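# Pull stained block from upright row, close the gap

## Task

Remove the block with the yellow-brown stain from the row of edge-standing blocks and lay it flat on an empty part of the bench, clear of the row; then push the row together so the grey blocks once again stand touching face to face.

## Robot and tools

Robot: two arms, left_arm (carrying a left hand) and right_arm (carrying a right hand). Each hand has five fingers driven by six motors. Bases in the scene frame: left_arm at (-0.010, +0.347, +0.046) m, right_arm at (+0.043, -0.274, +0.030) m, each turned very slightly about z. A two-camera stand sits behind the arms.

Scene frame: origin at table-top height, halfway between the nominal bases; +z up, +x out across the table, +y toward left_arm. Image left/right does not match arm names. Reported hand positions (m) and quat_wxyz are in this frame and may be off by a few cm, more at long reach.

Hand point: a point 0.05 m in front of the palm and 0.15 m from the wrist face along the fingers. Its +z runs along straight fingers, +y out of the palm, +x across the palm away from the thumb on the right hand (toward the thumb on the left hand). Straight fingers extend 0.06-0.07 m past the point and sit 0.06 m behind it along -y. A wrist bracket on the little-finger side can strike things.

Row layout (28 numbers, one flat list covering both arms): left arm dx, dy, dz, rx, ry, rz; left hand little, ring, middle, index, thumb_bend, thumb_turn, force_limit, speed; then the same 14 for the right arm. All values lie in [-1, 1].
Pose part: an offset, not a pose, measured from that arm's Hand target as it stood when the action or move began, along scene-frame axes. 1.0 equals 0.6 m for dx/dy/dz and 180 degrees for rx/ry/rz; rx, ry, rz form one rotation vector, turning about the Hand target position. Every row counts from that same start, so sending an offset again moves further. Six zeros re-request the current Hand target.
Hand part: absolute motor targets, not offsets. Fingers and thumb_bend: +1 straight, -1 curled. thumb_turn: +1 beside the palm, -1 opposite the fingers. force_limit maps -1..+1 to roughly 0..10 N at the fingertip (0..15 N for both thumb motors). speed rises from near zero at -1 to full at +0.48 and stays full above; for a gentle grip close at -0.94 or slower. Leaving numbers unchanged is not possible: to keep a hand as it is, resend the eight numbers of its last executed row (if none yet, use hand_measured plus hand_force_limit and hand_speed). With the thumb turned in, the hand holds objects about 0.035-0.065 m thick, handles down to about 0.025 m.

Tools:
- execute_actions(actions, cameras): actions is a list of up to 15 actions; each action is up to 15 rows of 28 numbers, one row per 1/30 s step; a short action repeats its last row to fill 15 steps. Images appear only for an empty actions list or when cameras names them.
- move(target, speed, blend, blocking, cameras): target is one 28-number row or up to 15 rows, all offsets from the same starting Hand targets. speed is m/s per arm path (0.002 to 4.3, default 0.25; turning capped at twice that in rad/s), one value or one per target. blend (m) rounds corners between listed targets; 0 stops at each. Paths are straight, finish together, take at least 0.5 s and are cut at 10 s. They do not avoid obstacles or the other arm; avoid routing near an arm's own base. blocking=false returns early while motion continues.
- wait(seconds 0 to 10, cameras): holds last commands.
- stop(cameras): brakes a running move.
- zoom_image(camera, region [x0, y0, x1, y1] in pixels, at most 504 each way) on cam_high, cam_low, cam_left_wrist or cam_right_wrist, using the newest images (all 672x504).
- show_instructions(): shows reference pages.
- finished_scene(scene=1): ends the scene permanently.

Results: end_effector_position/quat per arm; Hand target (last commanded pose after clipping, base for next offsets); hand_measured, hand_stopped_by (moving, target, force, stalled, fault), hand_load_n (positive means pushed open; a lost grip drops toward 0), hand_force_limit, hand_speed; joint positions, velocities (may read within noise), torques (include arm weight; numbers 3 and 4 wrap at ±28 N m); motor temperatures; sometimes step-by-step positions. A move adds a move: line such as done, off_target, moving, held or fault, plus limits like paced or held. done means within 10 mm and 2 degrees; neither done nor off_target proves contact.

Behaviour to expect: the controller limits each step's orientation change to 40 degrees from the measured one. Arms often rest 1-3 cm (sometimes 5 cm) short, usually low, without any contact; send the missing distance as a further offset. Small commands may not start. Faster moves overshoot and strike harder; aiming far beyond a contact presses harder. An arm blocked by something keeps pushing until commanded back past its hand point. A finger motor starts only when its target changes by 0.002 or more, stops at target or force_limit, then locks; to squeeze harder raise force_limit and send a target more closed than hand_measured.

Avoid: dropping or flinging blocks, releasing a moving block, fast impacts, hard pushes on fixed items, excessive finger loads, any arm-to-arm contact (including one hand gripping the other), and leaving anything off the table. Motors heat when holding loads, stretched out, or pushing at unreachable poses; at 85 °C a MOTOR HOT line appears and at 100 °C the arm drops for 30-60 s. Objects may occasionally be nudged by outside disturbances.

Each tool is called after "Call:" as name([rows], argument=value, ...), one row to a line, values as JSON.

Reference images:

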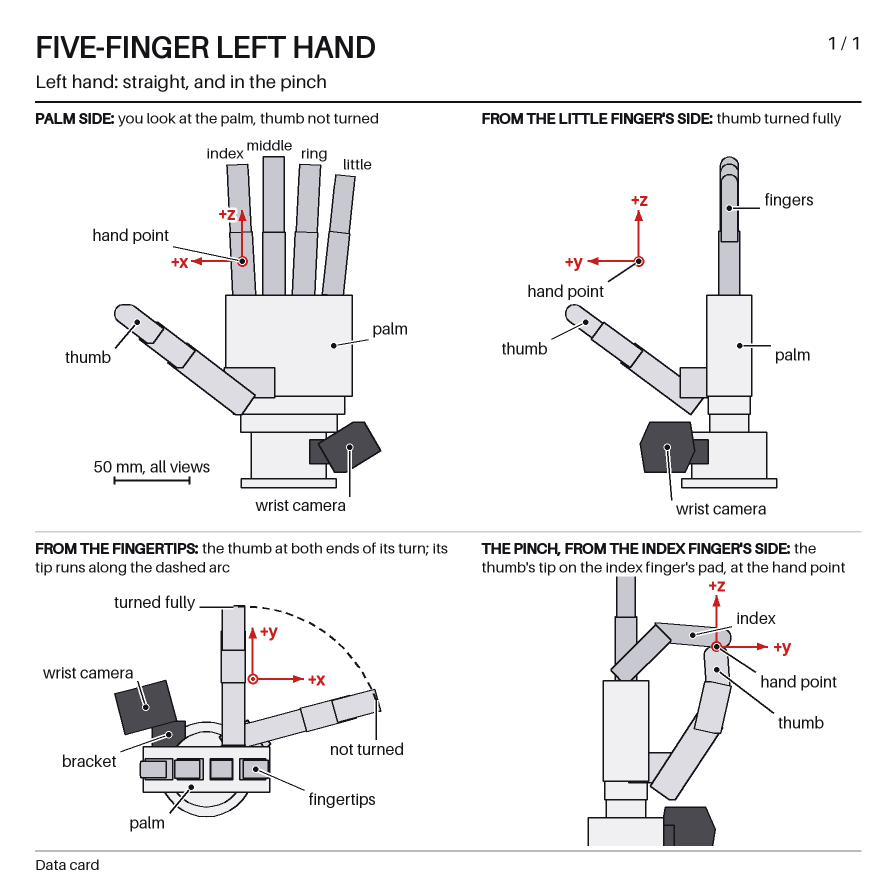

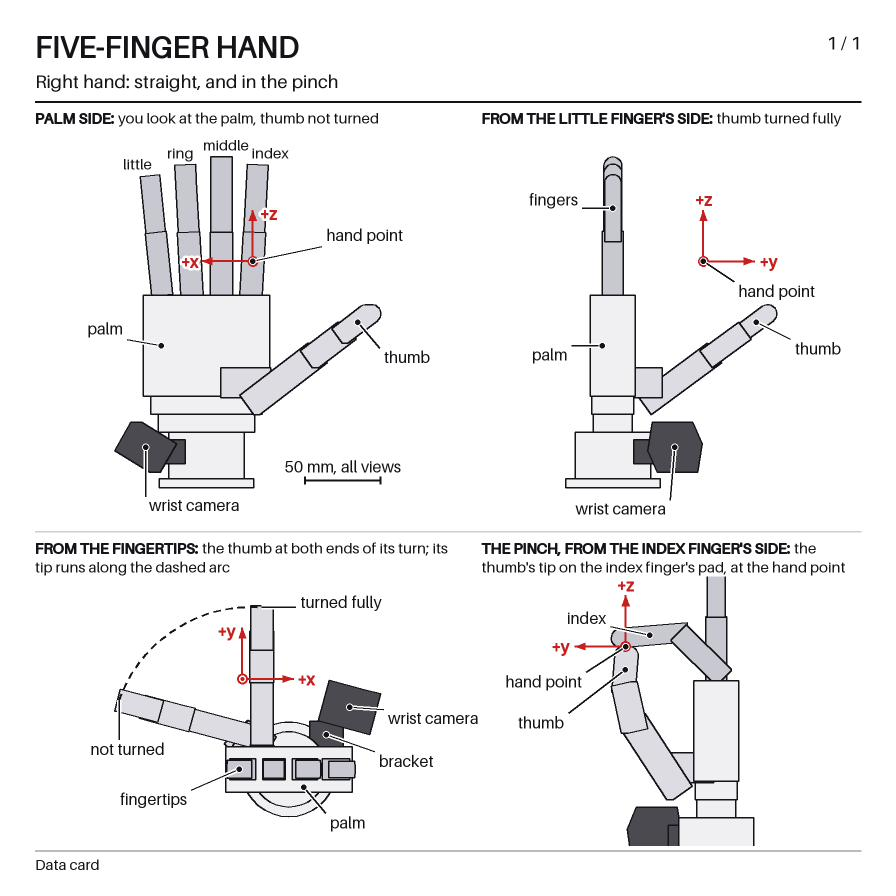

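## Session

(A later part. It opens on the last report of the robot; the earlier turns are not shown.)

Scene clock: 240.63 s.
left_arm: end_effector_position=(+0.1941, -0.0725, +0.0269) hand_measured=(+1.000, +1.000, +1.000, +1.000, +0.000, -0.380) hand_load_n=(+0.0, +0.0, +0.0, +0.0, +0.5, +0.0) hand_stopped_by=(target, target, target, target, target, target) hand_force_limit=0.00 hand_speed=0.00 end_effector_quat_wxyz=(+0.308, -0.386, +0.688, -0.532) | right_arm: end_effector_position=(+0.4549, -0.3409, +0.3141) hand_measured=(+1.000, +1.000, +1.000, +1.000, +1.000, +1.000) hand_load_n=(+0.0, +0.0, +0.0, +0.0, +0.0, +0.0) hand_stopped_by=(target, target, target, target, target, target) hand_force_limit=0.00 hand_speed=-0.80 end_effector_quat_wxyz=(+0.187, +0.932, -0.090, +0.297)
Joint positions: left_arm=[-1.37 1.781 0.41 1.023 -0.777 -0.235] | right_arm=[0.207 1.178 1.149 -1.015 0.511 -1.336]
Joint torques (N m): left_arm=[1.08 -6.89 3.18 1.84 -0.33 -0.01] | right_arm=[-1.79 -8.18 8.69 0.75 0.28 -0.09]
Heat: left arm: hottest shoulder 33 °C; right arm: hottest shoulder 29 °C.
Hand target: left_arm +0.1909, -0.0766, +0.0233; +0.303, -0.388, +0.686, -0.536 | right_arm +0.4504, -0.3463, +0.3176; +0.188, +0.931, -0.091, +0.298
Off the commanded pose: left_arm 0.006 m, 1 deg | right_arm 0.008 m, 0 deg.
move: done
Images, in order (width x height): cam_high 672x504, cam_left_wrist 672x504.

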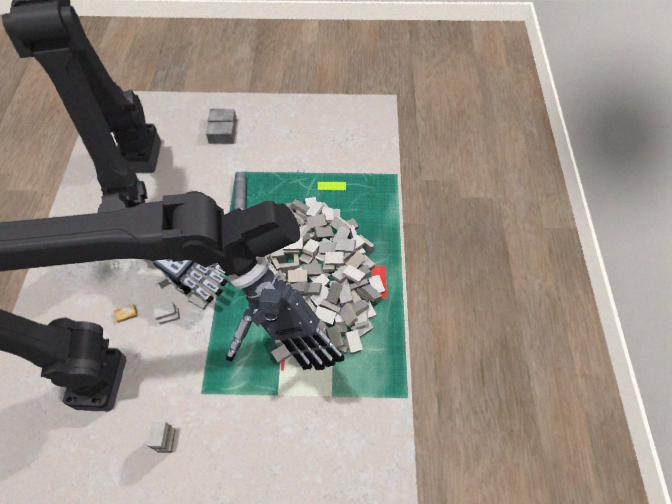

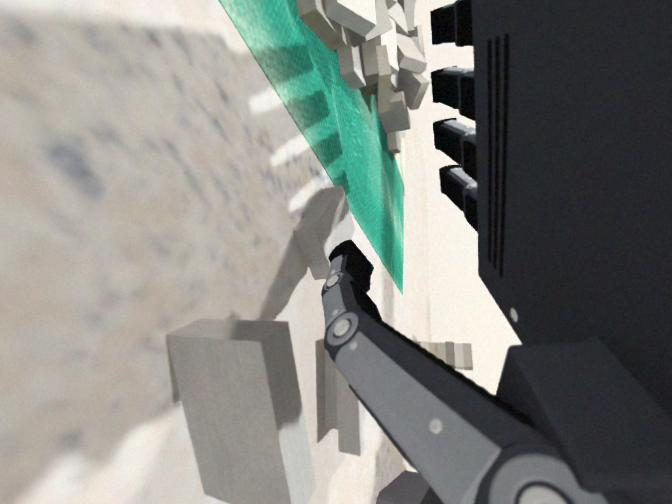

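Call:
move(target=[-0.0045,-0.0012,-0.032,0,0,0,1,1,1,1,0,-0.38,0,0,0,0,0,0,0,0,1,1,1,1,1,1,0,-0.8], speed=0.04, cameras=["cam_high", "cam_left_wrist"])

Call:
zoom_image(camera="cam_high", region=[160, 260, 220, 320])

Call:
zoom_image(camera="cam_left_wrist", region=[240, 150, 440, 330])

Scene clock: 242.77 s.
left_arm: end_effector_position=(+0.1935, -0.0739, +0.0137) hand_measured=(+1.000, +1.000, +1.000, +1.000, +0.000, -0.380) hand_load_n=(+0.0, +0.0, +0.0, +0.0, +0.0, +0.0) hand_stopped_by=(target, target, target, target, target, target) hand_force_limit=0.00 hand_speed=0.00 end_effector_quat_wxyz=(+0.307, -0.391, +0.681, -0.538) | right_arm: end_effector_position=(+0.4549, -0.3409, +0.3141) hand_measured=(+1.000, +1.000, +1.000, +1.000, +1.000, +1.000) hand_load_n=(+0.0, +0.0, +0.0, +0.0, +0.0, +0.0) hand_stopped_by=(target, target, target, target, target, target) hand_force_limit=0.00 hand_speed=-0.80 end_effector_quat_wxyz=(+0.187, +0.932, -0.090, +0.297)
Joint positions: left_arm=[-1.375 1.857 0.414 1.108 -0.787 -0.244] | right_arm=[0.207 1.178 1.149 -1.015 0.511 -1.336]
Joint torques (N m): left_arm=[0.97 -6.89 2.92 1.43 -0.24 0.01] | right_arm=[-1.96 -8 8.88 0.75 0.25 -0.08]
Heat: left arm: hottest shoulder 33 °C; right arm: hottest shoulder 29 °C.
Hand target: left_arm +0.1883, -0.0771, +0.0040; +0.303, -0.388, +0.686, -0.536 | right_arm +0.4504, -0.3463, +0.3176; +0.188, +0.931, -0.091, +0.298
Off the commanded pose: left_arm 0.012 m, 1 deg | right_arm 0.008 m, 0 deg.
move: off_target (left_arm)
Images, in order (width x height): cam_high 672x504, cam_left_wrist 672x504.

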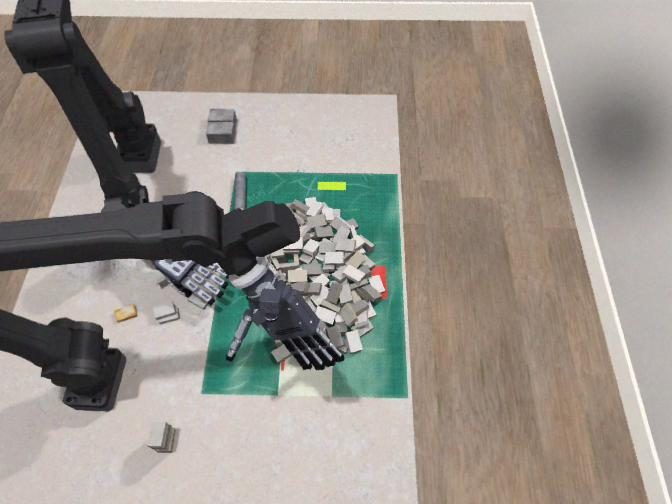

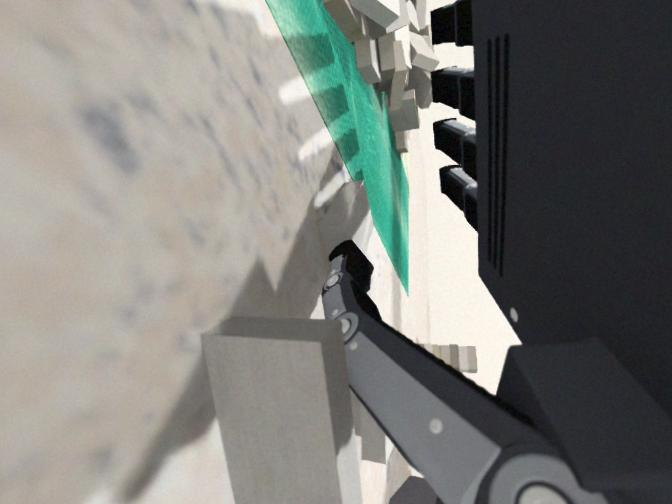

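Scaled by 8.400 from the camera's 672x504 image, which has a finer 960x720 frame.

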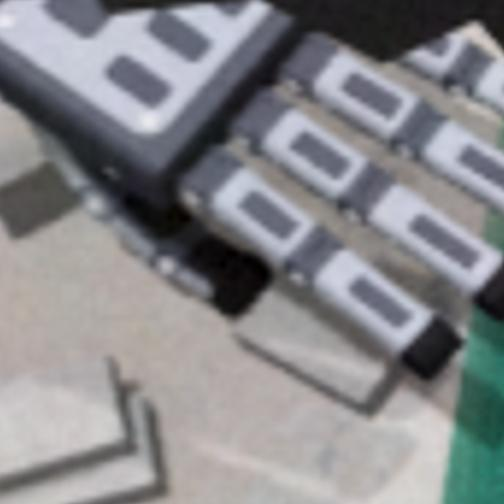

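Scaled by 2.520 from the camera's 672x504 image, which has a finer 960x720 frame.

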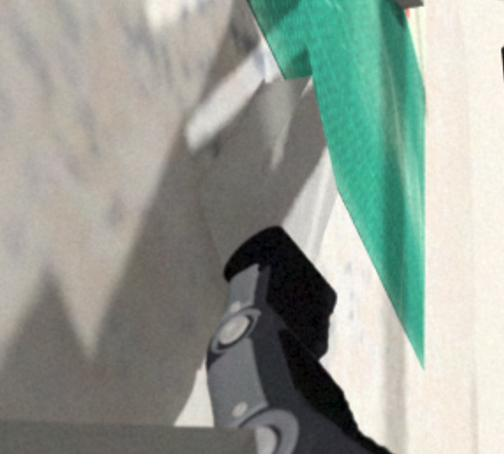

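Call:
move([
  [-0.012,0.006,0.012,0,0,0,1,1,1,1,0,-0.38,0,0,0,0,0,0,0,0,1,1,1,1,1,1,0,-0.8],
  [-0.012,0.006,0.0,0,0,0,1,1,1,1,0,-0.38,0,0,0,0,0,0,0,0,1,1,1,1,1,1,0,-0.8],
], speed=0.04, cameras=["cam_high", "cam_left_wrist"])

Call:
zoom_image(camera="cam_high", region=[160, 260, 220, 320])

Call:
zoom_image(camera="cam_left_wrist", region=[240, 150, 440, 330])

Scene clock: 244.77 s.
left_arm: end_effector_position=(+0.1855, -0.0748, +0.0107) hand_measured=(+1.000, +1.000, +1.000, +1.000, +0.000, -0.380) hand_load_n=(+0.0, +0.0, +0.0, +0.0, +0.0, +0.0) hand_stopped_by=(target, target, target, target, target, target) hand_force_limit=0.00 hand_speed=0.00 end_effector_quat_wxyz=(+0.307, -0.387, +0.685, -0.536) | right_arm: end_effector_position=(+0.4549, -0.3409, +0.3141) hand_measured=(+1.000, +1.000, +1.000, +1.000, +1.000, +1.000) hand_load_n=(+0.0, +0.0, +0.0, +0.0, +0.0, +0.0) hand_stopped_by=(target, target, target, target, target, target) hand_force_limit=0.00 hand_speed=-0.80 end_effector_quat_wxyz=(+0.187, +0.932, -0.090, +0.297)
Joint positions: left_arm=[-1.398 1.862 0.414 1.1 -0.804 -0.249] | right_arm=[0.207 1.178 1.149 -1.015 0.511 -1.336]
Joint torques (N m): left_arm=[1.61 -7.24 1.72 1.77 -0.32 -0.01] | right_arm=[-1.26 -8.53 8.88 0.8 0.25 -0.05]
Heat: left arm: hottest shoulder 33 °C; right arm: hottest shoulder 29 °C.
Hand target: left_arm +0.1811, -0.0735, +0.0040; +0.303, -0.388, +0.686, -0.536 | right_arm +0.4504, -0.3463, +0.3176; +0.188, +0.931, -0.091, +0.298
Off the commanded pose: left_arm 0.008 m, 0 deg | right_arm 0.008 m, 0 deg.
move: done
Images, in order (width x height): cam_high 672x504, cam_left_wrist 672x504.

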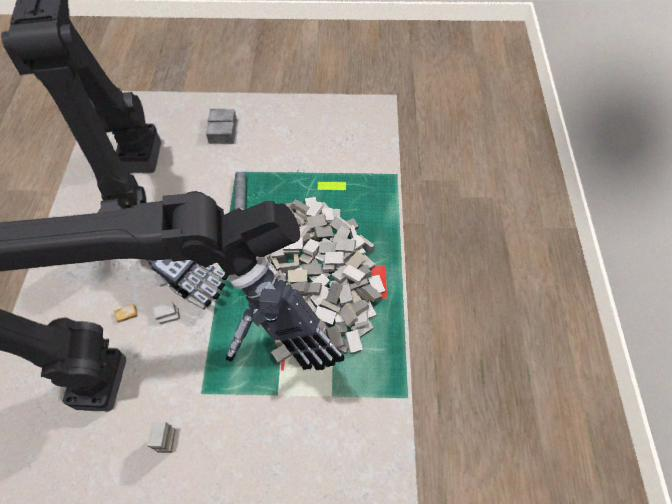

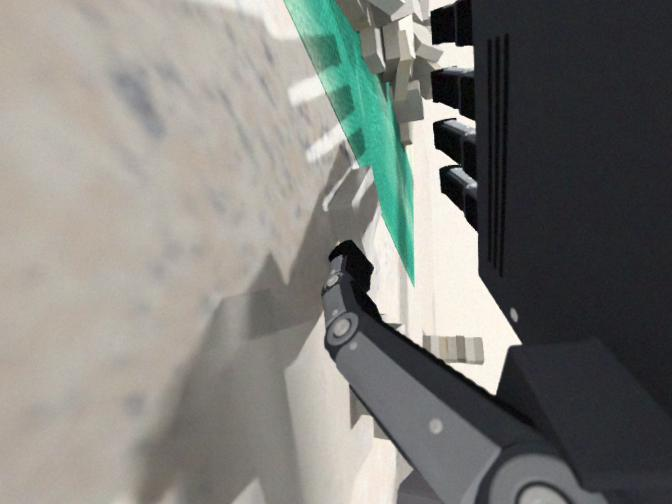

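Scaled by 8.400 from the camera's 672x504 image, which has a finer 960x720 frame.

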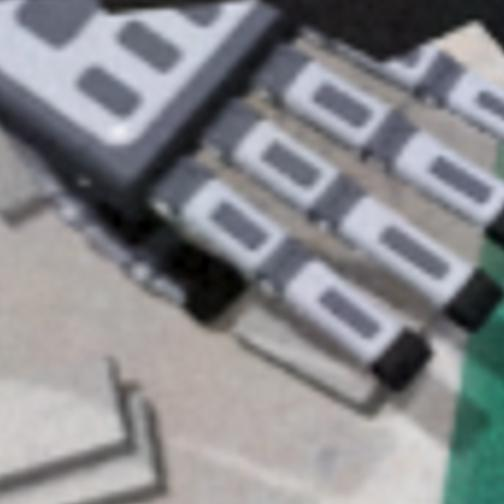

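Scaled by 2.520 from the camera's 672x504 image, which has a finer 960x720 frame.

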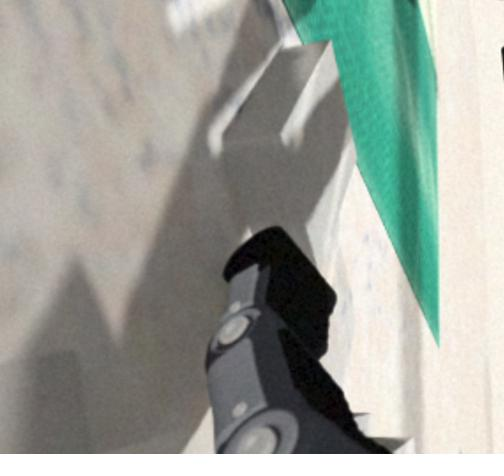

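Call:
move(target=[0.0115,0.01,-0.005,0,0,0,1,1,1,1,0,-0.38,0,0,0,0,0,0,0,0,1,1,1,1,1,1,0,-0.8], speed=0.04, cameras=["cam_high", "cam_left_wrist"])

Call:
zoom_image(camera="cam_high", region=[160, 260, 220, 320])

Call:
zoom_image(camera="cam_left_wrist", region=[240, 150, 440, 330])

Scene clock: 246.37 s.
left_arm: end_effector_position=(+0.1848, -0.0748, +0.0102) hand_measured=(+1.000, +1.000, +1.000, +1.000, +0.000, -0.380) hand_load_n=(+0.0, +0.0, -0.5, +0.0, -0.5, +0.0) hand_stopped_by=(target, target, target, target, target, target) hand_force_limit=0.00 hand_speed=0.00 end_effector_quat_wxyz=(+0.299, -0.386, +0.683, -0.543) | right_arm: end_effector_position=(+0.4549, -0.3409, +0.3141) hand_measured=(+1.000, +1.000, +1.000, +1.000, +1.000, +1.000) hand_load_n=(+0.0, +0.0, +0.0, +0.0, +0.0, +0.0) hand_stopped_by=(target, target, target, target, target, target) hand_force_limit=0.00 hand_speed=-0.80 end_effector_quat_wxyz=(+0.187, +0.932, -0.090, +0.297)
Joint positions: left_arm=[-1.393 1.874 0.406 1.136 -0.784 -0.249] | right_arm=[0.207 1.178 1.149 -1.015 0.511 -1.336]
Joint torques (N m): left_arm=[3.37 -6.48 1.65 1.77 -0.2 0.1] | right_arm=[-2.26 -7.65 8.87 0.8 0.28 -0.08]
Heat: left arm: hottest shoulder 33 °C; right arm: hottest shoulder 29 °C.
Hand target: left_arm +0.1880, -0.0675, +0.0009; +0.303, -0.388, +0.686, -0.536 | right_arm +0.4504, -0.3463, +0.3176; +0.188, +0.931, -0.091, +0.298
Off the commanded pose: left_arm 0.012 m, 1 deg | right_arm 0.008 m, 0 deg.
move: off_target (left_arm)
Images, in order (width x height): cam_high 672x504, cam_left_wrist 672x504.

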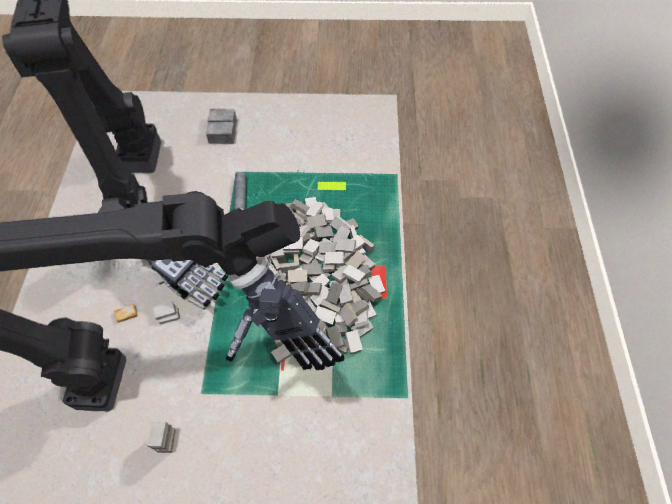

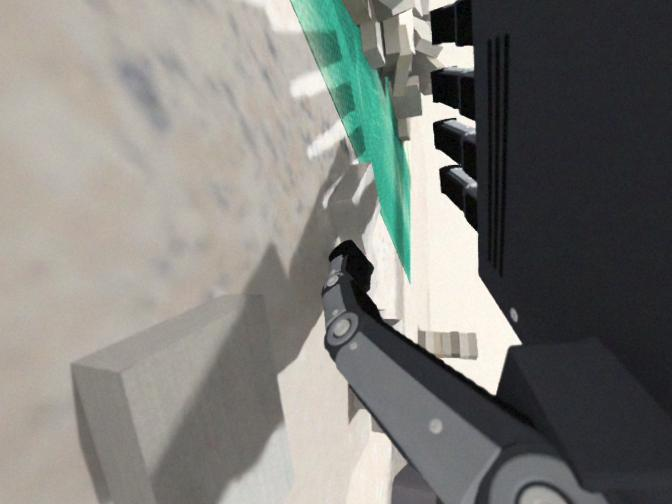

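Scaled by 8.400 from the camera's 672x504 image, which has a finer 960x720 frame.

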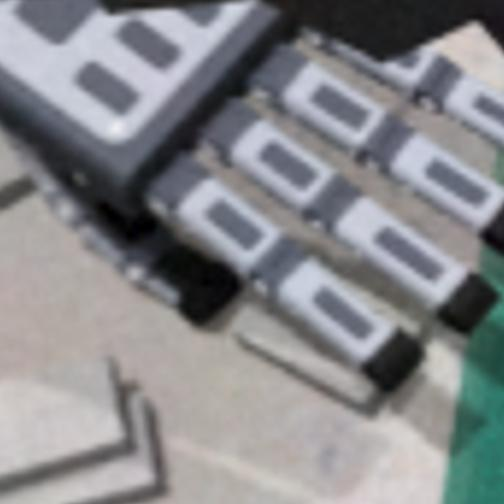

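Scaled by 2.520 from the camera's 672x504 image, which has a finer 960x720 frame.

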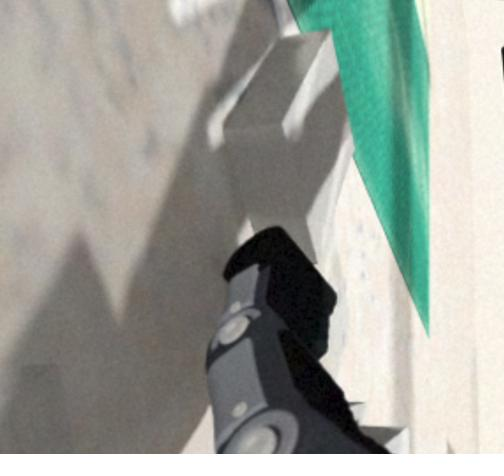

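Call:
move(target=[0.005,0.007,0.0,0,0,0,1,1,1,1,0,-0.38,0,0,0,0,0,0,0,0,1,1,1,1,1,1,0,-0.8], speed=0.04, cameras=["cam_high"])

Call:
zoom_image(camera="cam_high", region=[160, 260, 220, 320])

Scene clock: 248.00 s.
left_arm: end_effector_position=(+0.1880, -0.0708, +0.0102) hand_measured=(+1.000, +1.000, +1.000, +1.000, +0.000, -0.380) hand_load_n=(+0.0, +0.0, +0.0, +0.0, +0.0, +0.0) hand_stopped_by=(target, target, target, target, target, target) hand_force_limit=0.00 hand_speed=0.00 end_effector_quat_wxyz=(+0.298, -0.388, +0.682, -0.544) | right_arm: end_effector_position=(+0.4549, -0.3409, +0.3141) hand_measured=(+1.000, +1.000, +1.000, +1.000, +1.000, +1.000) hand_load_n=(+0.0, +0.0, +0.0, +0.0, +0.0, +0.0) hand_stopped_by=(target, target, target, target, target, target) hand_force_limit=0.00 hand_speed=-0.80 end_effector_quat_wxyz=(+0.187, +0.932, -0.090, +0.297)
Joint positions: left_arm=[-1.379 1.875 0.397 1.15 -0.772 -0.249] | right_arm=[0.207 1.178 1.149 -1.015 0.511 -1.336]
Joint torques (N m): left_arm=[2.32 -7.18 1.46 1.69 -0.14 0.13] | right_arm=[-1.85 -8.23 9.01 0.75 0.24 -0.07]
Heat: left arm: hottest shoulder 33 °C; right arm: hottest shoulder 29 °C.
Hand target: left_arm +0.1910, -0.0633, +0.0010; +0.303, -0.388, +0.686, -0.536 | right_arm +0.4504, -0.3463, +0.3176; +0.188, +0.931, -0.091, +0.298
Off the commanded pose: left_arm 0.012 m, 1 deg | right_arm 0.008 m, 0 deg.
move: off_target (left_arm)
Images, in order (width x height): cam_high 672x504.

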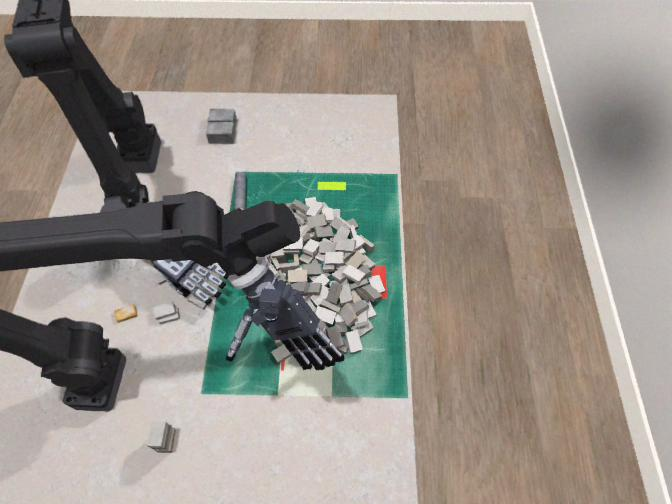

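Scaled by 8.400 from the camera's 672x504 image, which has a finer 960x720 frame.

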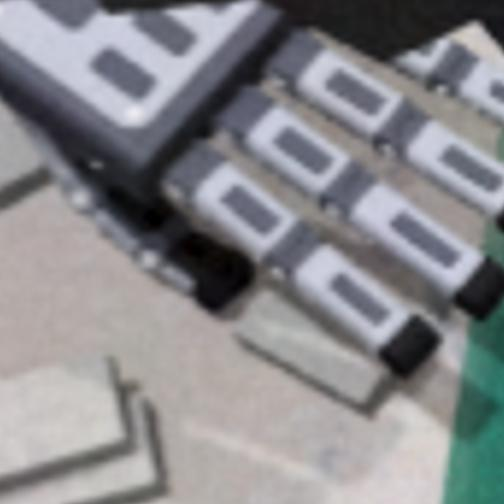

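Call:
move(target=[0.0,0.0,-0.0095,0,0,0,1,1,1,1,0,-0.38,0,0,0,0,0,0,0,0,1,1,1,1,1,1,0,-0.8], speed=0.03, cameras=["cam_high", "cam_left_wrist"])

Call:
zoom_image(camera="cam_high", region=[160, 260, 220, 320])

Call:
zoom_image(camera="cam_left_wrist", region=[240, 150, 440, 330])

Scene clock: 249.40 s.
left_arm: end_effector_position=(+0.1884, -0.0718, +0.0097) hand_measured=(+1.000, +1.000, +1.000, +1.000, +0.000, -0.380) hand_load_n=(+0.0, +0.0, +0.0, +0.0, -2.0, -0.5) hand_stopped_by=(target, target, target, target, target, target) hand_force_limit=0.00 hand_speed=0.00 end_effector_quat_wxyz=(+0.296, -0.389, +0.677, -0.549) | right_arm: end_effector_position=(+0.4549, -0.3409, +0.3141) hand_measured=(+1.000, +1.000, +1.000, +1.000, +1.000, +1.000) hand_load_n=(+0.0, +0.0, +0.0, +0.0, +0.0, +0.0) hand_stopped_by=(target, target, target, target, target, target) hand_force_limit=0.00 hand_speed=-0.80 end_effector_quat_wxyz=(+0.187, +0.932, -0.090, +0.297)
Joint positions: left_arm=[-1.379 1.892 0.397 1.182 -0.772 -0.249] | right_arm=[0.207 1.178 1.149 -1.015 0.511 -1.336]
Joint torques (N m): left_arm=[2.84 -6.24 1.58 1.32 -0.13 0.13] | right_arm=[-1.73 -7.82 8.87 0.77 0.26 -0.11]
Heat: left arm: hottest shoulder 33 °C; right arm: hottest shoulder 29 °C.
Hand target: left_arm +0.1910, -0.0633, -0.0046; +0.303, -0.388, +0.686, -0.536 | right_arm +0.4504, -0.3463, +0.3176; +0.188, +0.931, -0.091, +0.298
Off the commanded pose: left_arm 0.017 m, 2 deg | right_arm 0.008 m, 0 deg.
move: off_target (left_arm)
Images, in order (width x height): cam_high 672x504, cam_left_wrist 672x504.

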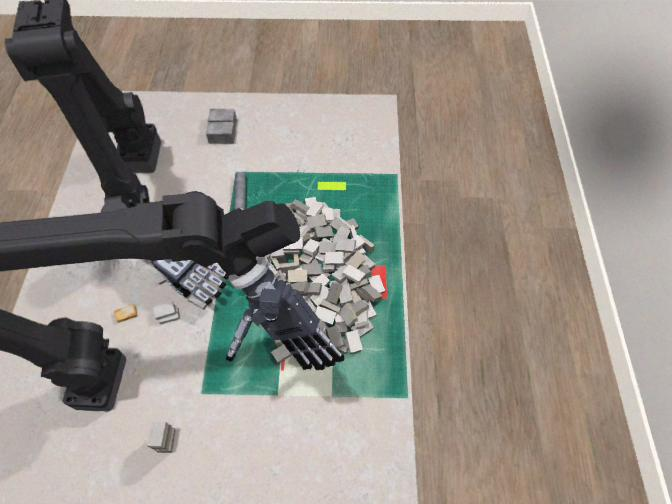

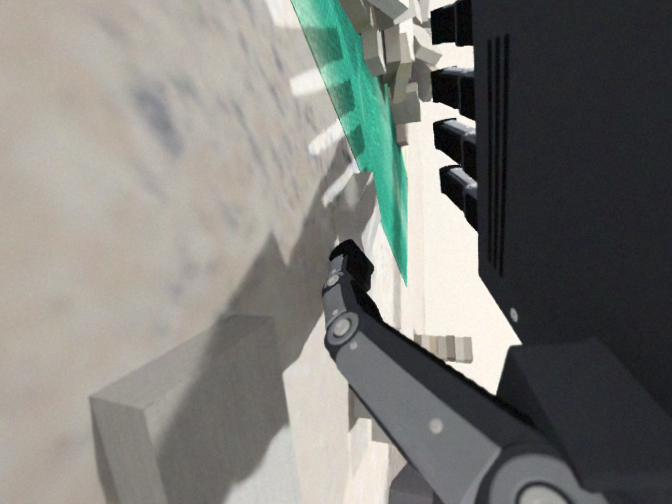

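Scaled by 8.400 from the camera's 672x504 image, which has a finer 960x720 frame.

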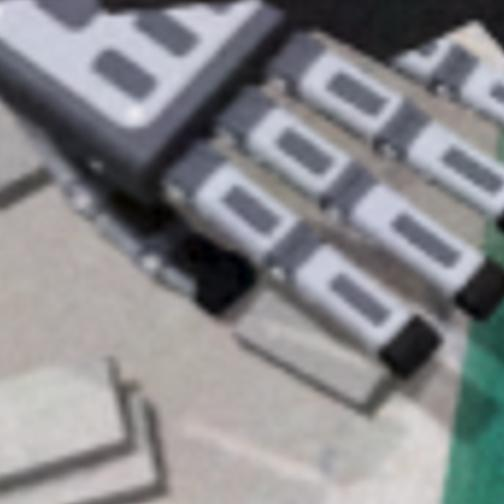

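Scaled by 2.520 from the camera's 672x504 image, which has a finer 960x720 frame.

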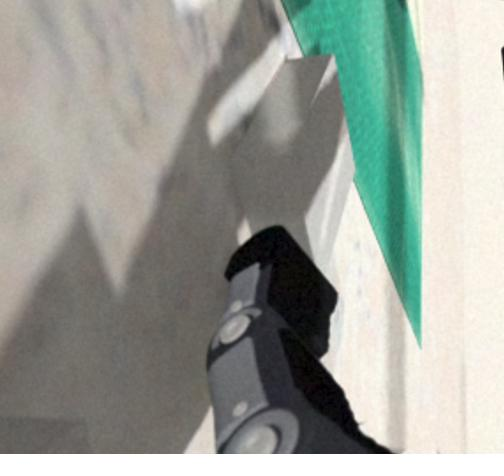

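Call:
move(target=[0.0,0.0,0.006,0,0,0,1,1,1,0.2,0,-0.38,-0.4,-0.9,0,0,0,0,0,0,1,1,1,1,1,1,0,-0.8], speed=0.03, cameras=["cam_high", "cam_left_wrist"])

Call:
zoom_image(camera="cam_high", region=[160, 260, 220, 320])

Call:
zoom_image(camera="cam_left_wrist", region=[240, 150, 440, 330])

Scene clock: 252.20 s.
left_arm: end_effector_position=(+0.1888, -0.0717, +0.0096) hand_measured=(+1.000, +1.000, +1.000, +0.470, +0.000, -0.380) hand_load_n=(+0.0, +0.0, +0.0, +4.0, +0.0, +0.0) hand_stopped_by=(target, target, target, force, target, target) hand_force_limit=-0.40 hand_speed=-0.90 end_effector_quat_wxyz=(+0.297, -0.390, +0.677, -0.549) | right_arm: end_effector_position=(+0.4549, -0.3409, +0.3141) hand_measured=(+1.000, +1.000, +1.000, +1.000, +1.000, +1.000) hand_load_n=(+0.0, +0.0, +0.0, -0.5, +0.0, +0.0) hand_stopped_by=(target, target, target, target, target, target) hand_force_limit=0.00 hand_speed=-0.80 end_effector_quat_wxyz=(+0.187, +0.932, -0.090, +0.297)
Joint positions: left_arm=[-1.378 1.892 0.397 1.182 -0.772 -0.249] | right_arm=[0.207 1.178 1.149 -1.015 0.511 -1.336]
Joint torques (N m): left_arm=[2.96 -7.82 1.4 0.9 -0.11 0.11] | right_arm=[-1.61 -8.41 8.9 0.8 0.25 -0.1]
Heat: left arm: hottest shoulder 33 °C; right arm: hottest shoulder 29 °C.
Hand target: left_arm +0.1910, -0.0633, -0.0010; +0.303, -0.388, +0.686, -0.536 | right_arm +0.4504, -0.3463, +0.3176; +0.188, +0.931, -0.091, +0.298
Off the commanded pose: left_arm 0.014 m, 2 deg | right_arm 0.008 m, 0 deg.
move: off_target (left_arm)
Images, in order (width x height): cam_high 672x504, cam_left_wrist 672x504.

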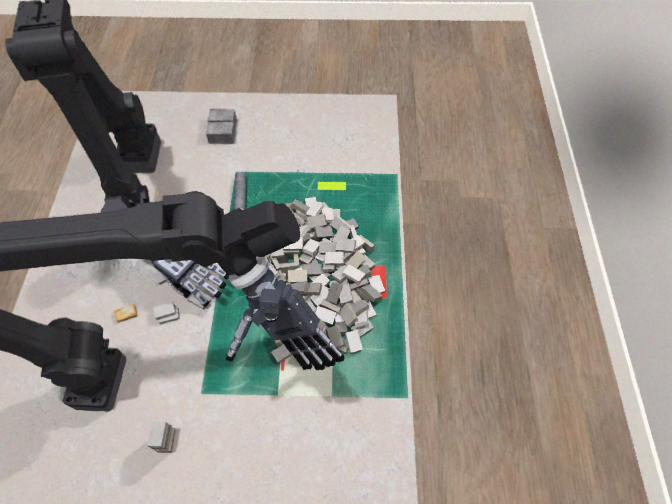

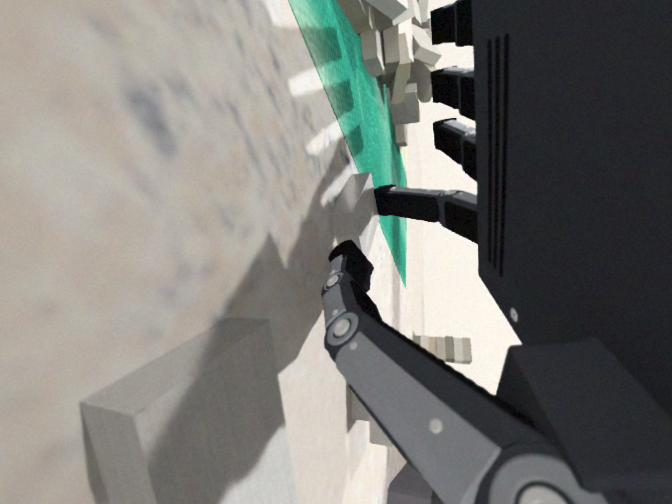

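Scaled by 8.400 from the camera's 672x504 image, which has a finer 960x720 frame.

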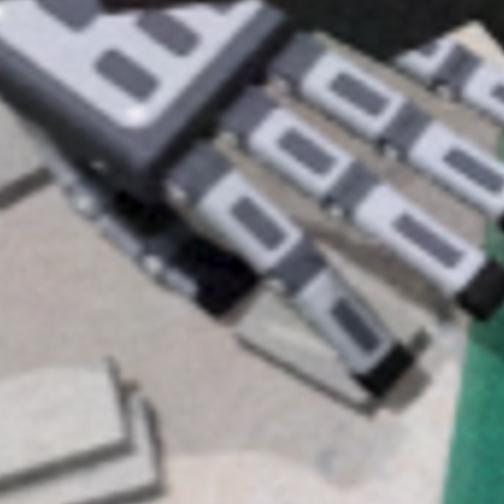

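Scaled by 2.520 from the camera's 672x504 image, which has a finer 960x720 frame.

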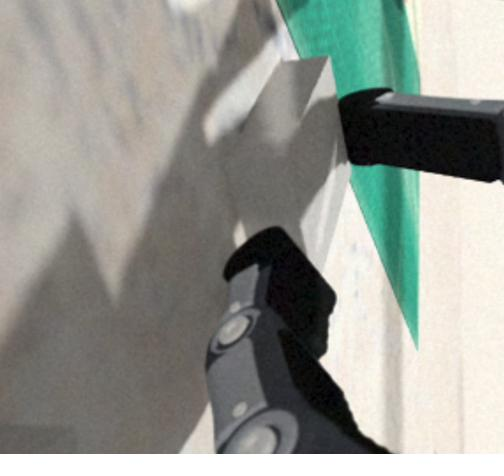

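Call:
move([
  [0,0,0.006,0,0,0,1,1,1,1,0,-0.38,-0.4,-0.2,0,0,0,0,0,0,1,1,1,1,1,1,0,-0.8],
  [0.012,-0.007,0.004,0,0,0,1,1,1,1,0,-0.38,-0.4,-0.2,0,0,0,0,0,0,1,1,1,1,1,1,0,-0.8],
], speed=0.03, cameras=["cam_high", "cam_left_wrist"])

Call:
zoom_image(camera="cam_high", region=[160, 260, 220, 320])

Call:
zoom_image(camera="cam_left_wrist", region=[240, 150, 440, 330])

Scene clock: 254.70 s.
left_arm: end_effector_position=(+0.1897, -0.0722, +0.0088) hand_measured=(+1.000, +1.000, +1.000, +1.000, +0.000, -0.380) hand_load_n=(+0.0, +0.0, +0.0, +0.0, -3.5, +0.5) hand_stopped_by=(target, target, target, target, target, target) hand_force_limit=-0.40 hand_speed=-0.20 end_effector_quat_wxyz=(+0.292, -0.388, +0.680, -0.549) | right_arm: end_effector_position=(+0.4549, -0.3409, +0.3141) hand_measured=(+1.000, +1.000, +1.000, +1.000, +1.000, +1.000) hand_load_n=(+0.0, +0.0, +0.0, +0.0, +0.0, +0.0) hand_stopped_by=(target, target, target, target, target, target) hand_force_limit=0.00 hand_speed=-0.80 end_effector_quat_wxyz=(+0.187, +0.932, -0.090, +0.297)
Joint positions: left_arm=[-1.369 1.892 0.397 1.18 -0.754 -0.249] | right_arm=[0.207 1.178 1.149 -1.015 0.511 -1.336]
Joint torques (N m): left_arm=[3.72 -8.06 2.33 0.55 -0.1 0.21] | right_arm=[-1.67 -8.23 8.83 0.79 0.24 -0.1]
Heat: left arm: hottest shoulder 33 °C; right arm: hottest shoulder 29 °C.
Hand target: left_arm +0.1981, -0.0676, +0.0014; +0.303, -0.388, +0.686, -0.536 | right_arm +0.4504, -0.3463, +0.3176; +0.188, +0.931, -0.091, +0.298
Off the commanded pose: left_arm 0.012 m, 2 deg | right_arm 0.008 m, 0 deg.
move: off_target (left_arm)
Images, in order (width x height): cam_high 672x504, cam_left_wrist 672x504.

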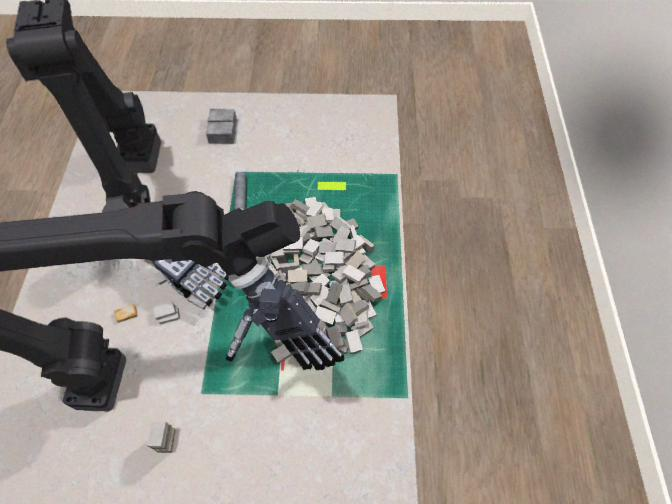

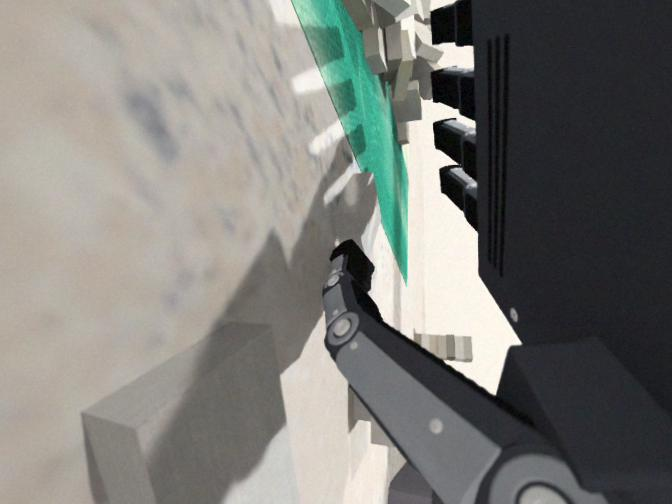

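Scaled by 8.400 from the camera's 672x504 image, which has a finer 960x720 frame.

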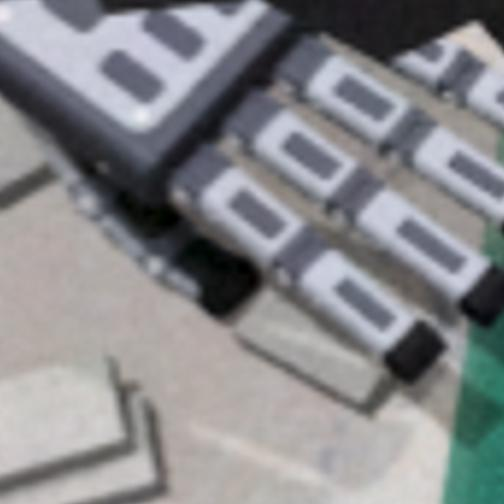

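Scaled by 2.520 from the camera's 672x504 image, which has a finer 960x720 frame.

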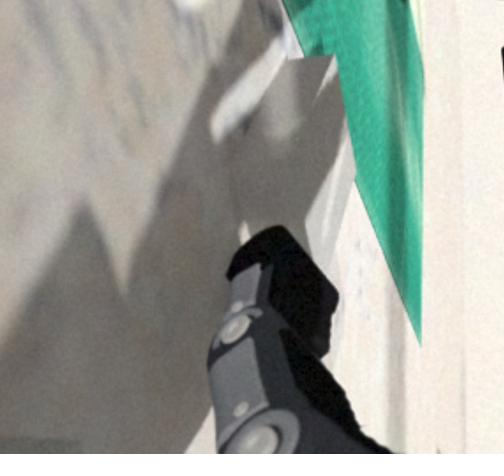

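Call:
move([
  [0,0,0.02,0,0,0,1,1,1,1,0,-0.38,-0.4,-0.2,0,0,0,0,0,0,1,1,1,1,1,1,0,-0.8],
], speed=0.04)

Scene clock: 255.93 s.
left_arm: end_effector_position=(+0.1926, -0.0689, +0.0099) hand_measured=(+1.000, +1.000, +1.000, +1.000, +0.000, -0.380) hand_load_n=(+0.0, -0.5, +0.0, +0.0, -0.5, +0.5) hand_stopped_by=(target, target, target, target, target, target) hand_force_limit=-0.40 hand_speed=-0.20 end_effector_quat_wxyz=(+0.296, -0.389, +0.686, -0.539) | right_arm: end_effector_position=(+0.4549, -0.3409, +0.3141) hand_measured=(+1.000, +1.000, +1.000, +1.000, +1.000, +1.000) hand_load_n=(+0.0, +0.0, +0.0, +0.0, +0.0, +0.0) hand_stopped_by=(target, target, target, target, target, target) hand_force_limit=0.00 hand_speed=-0.80 end_effector_quat_wxyz=(+0.187, +0.932, -0.090, +0.297)
Joint positions: left_arm=[-1.36 1.861 0.397 1.124 -0.751 -0.249] | right_arm=[0.207 1.178 1.149 -1.015 0.511 -1.336]
Joint torques (N m): left_arm=[2.67 -9.35 2.18 0.76 -0.31 0.24] | right_arm=[-1.67 -7.82 8.96 0.68 0.25 -0.11]
Heat: left arm: hottest shoulder 33 °C; right arm: hottest shoulder 29 °C.
Hand target: left_arm +0.1982, -0.0676, +0.0134; +0.303, -0.388, +0.686, -0.536 | right_arm +0.4504, -0.3463, +0.3176; +0.188, +0.931, -0.091, +0.298
Off the commanded pose: left_arm 0.007 m, 1 deg | right_arm 0.008 m, 0 deg.
move: done

Call:
wait(seconds=0.1, cameras=["cam_high", "cam_left_wrist"])

Call:
zoom_image(camera="cam_high", region=[160, 260, 220, 320])

Call:
zoom_image(camera="cam_left_wrist", region=[290, 150, 410, 300])

Scene clock: 256.33 s.
left_arm: end_effector_position=(+0.1926, -0.0689, +0.0099) hand_measured=(+1.000, +1.000, +1.000, +1.000, +0.000, -0.380) hand_load_n=(+0.0, +0.0, +0.0, -0.5, -1.0, +0.5) hand_stopped_by=(target, target, target, target, target, target) hand_force_limit=-0.40 hand_speed=-0.20 end_effector_quat_wxyz=(+0.296, -0.389, +0.686, -0.539) | right_arm: end_effector_position=(+0.4549, -0.3409, +0.3141) hand_measured=(+1.000, +1.000, +1.000, +1.000, +1.000, +1.000) hand_load_n=(+0.0, +0.0, +0.0, +0.0, +0.0, +0.0) hand_stopped_by=(target, target, target, target, target, target) hand_force_limit=0.00 hand_speed=-0.80 end_effector_quat_wxyz=(+0.187, +0.932, -0.090, +0.297)
Joint positions: left_arm=[-1.36 1.861 0.397 1.124 -0.751 -0.249] | right_arm=[0.207 1.178 1.149 -1.015 0.511 -1.336]
Joint torques (N m): left_arm=[2.55 -9.88 2.13 0.69 -0.27 0.2] | right_arm=[-1.73 -7.65 8.87 0.76 0.24 -0.07]
Heat: left arm: hottest shoulder 33 °C; right arm: hottest shoulder 29 °C.
Hand target: left_arm +0.1982, -0.0676, +0.0133; +0.303, -0.388, +0.686, -0.536 | right_arm +0.4504, -0.3463, +0.3176; +0.188, +0.931, -0.091, +0.298
Off the commanded pose: left_arm 0.007 m, 1 deg | right_arm 0.008 m, 0 deg.
wait: 0.10 s; at rest from the start
Images, in order (width x height): cam_high 672x504, cam_left_wrist 672x504.

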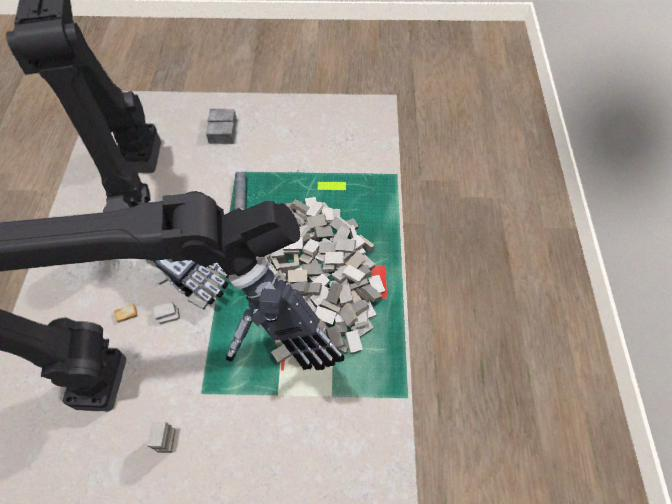

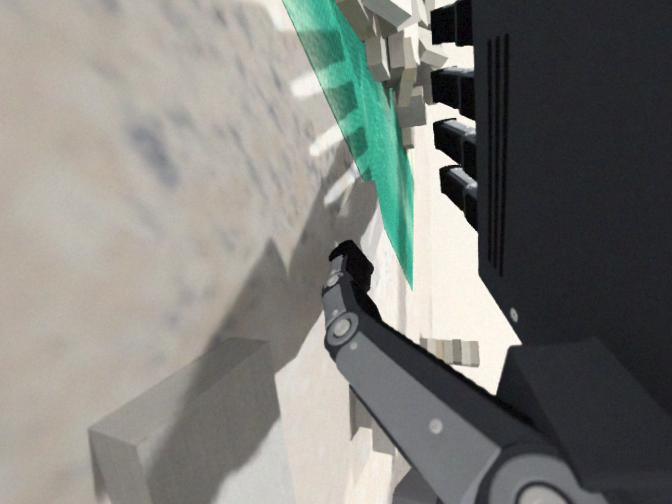

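Scaled by 8.400 from the camera's 672x504 image, which has a finer 960x720 frame.

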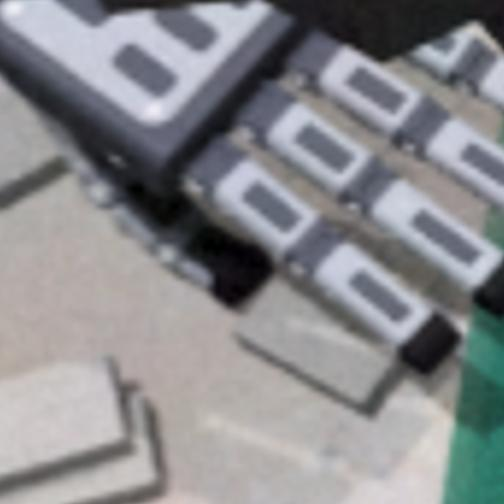

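Scaled by 3.360 from the camera's 672x504 image, which has a finer 960x720 frame.

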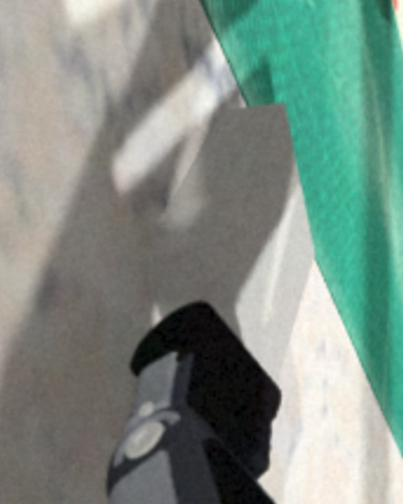

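Call:
move(target=[0.004,-0.003,0.0,0,0,0,1,1,1,0.25,0,-0.38,-0.3,-0.9,0,0,0,0,0,0,1,1,1,1,1,1,0,-0.8], speed=0.03, cameras=["cam_high", "cam_left_wrist"])

Call:
zoom_image(camera="cam_high", region=[160, 260, 220, 320])

Call:
zoom_image(camera="cam_left_wrist", region=[290, 150, 410, 300])

Scene clock: 259.40 s.
left_arm: end_effector_position=(+0.1956, -0.0694, +0.0116) hand_measured=(+1.000, +1.000, +1.000, +0.434, +0.000, -0.380) hand_load_n=(+0.0, +0.0, +0.0, +4.0, +1.5, -0.5) hand_stopped_by=(target, target, target, force, target, target) hand_force_limit=-0.30 hand_speed=-0.90 end_effector_quat_wxyz=(+0.296, -0.391, +0.684, -0.540) | right_arm: end_effector_position=(+0.4549, -0.3409, +0.3141) hand_measured=(+1.000, +1.000, +1.000, +1.000, +1.000, +1.000) hand_load_n=(+0.0, +0.0, +0.0, +0.0, +0.0, +0.0) hand_stopped_by=(target, target, target, target, target, target) hand_force_limit=0.00 hand_speed=-0.80 end_effector_quat_wxyz=(+0.187, +0.932, -0.090, +0.297)
Joint positions: left_arm=[-1.352 1.857 0.399 1.122 -0.746 -0.249] | right_arm=[0.207 1.178 1.149 -1.015 0.511 -1.336]
Joint torques (N m): left_arm=[2.96 -9.58 2.55 0.73 -0.22 0.25] | right_arm=[-1.79 -8.23 9.02 0.84 0.24 -0.09]
Heat: left arm: hottest shoulder 33 °C; right arm: hottest shoulder 29 °C.
Hand target: left_arm +0.2005, -0.0693, +0.0133; +0.303, -0.388, +0.686, -0.536 | right_arm +0.4504, -0.3463, +0.3176; +0.188, +0.931, -0.091, +0.298
Off the commanded pose: left_arm 0.005 m, 1 deg | right_arm 0.008 m, 0 deg.
move: done
Images, in order (width x height): cam_high 672x504, cam_left_wrist 672x504.

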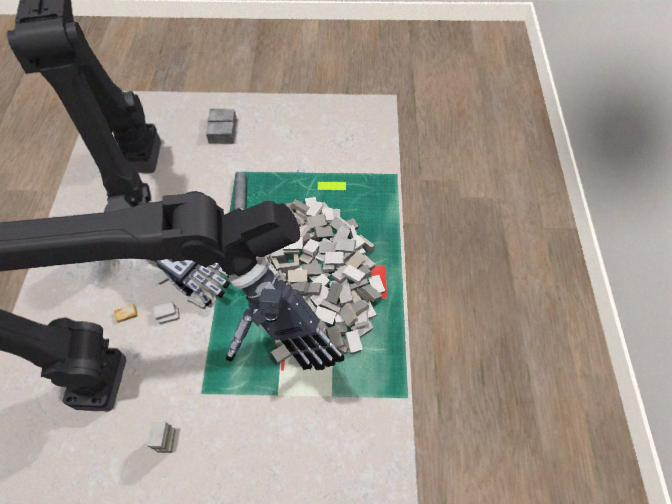

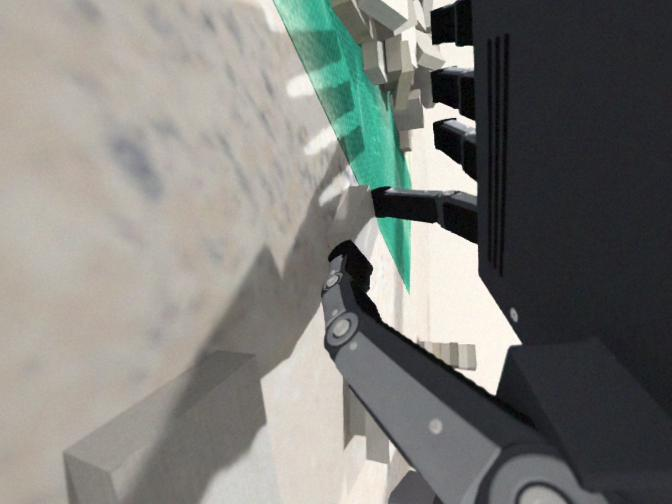

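Scaled by 8.400 from the camera's 672x504 image, which has a finer 960x720 frame.

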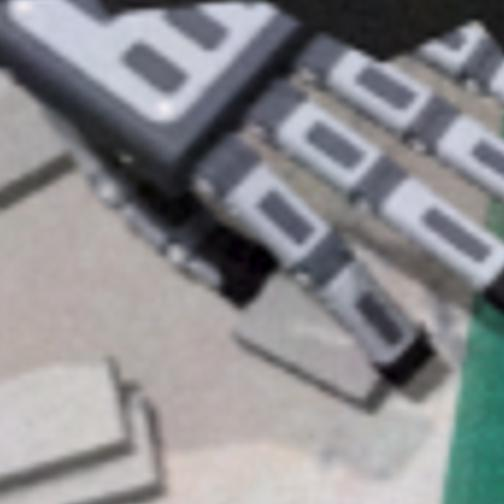

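Scaled by 3.360 from the camera's 672x504 image, which has a finer 960x720 frame.

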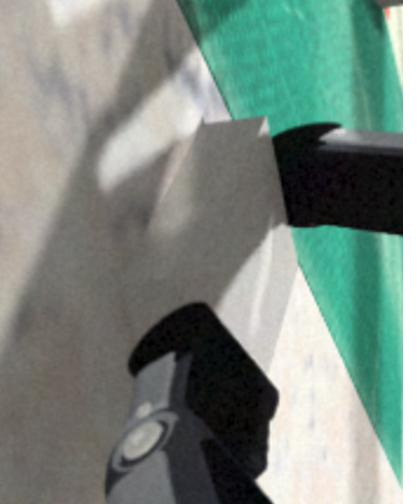

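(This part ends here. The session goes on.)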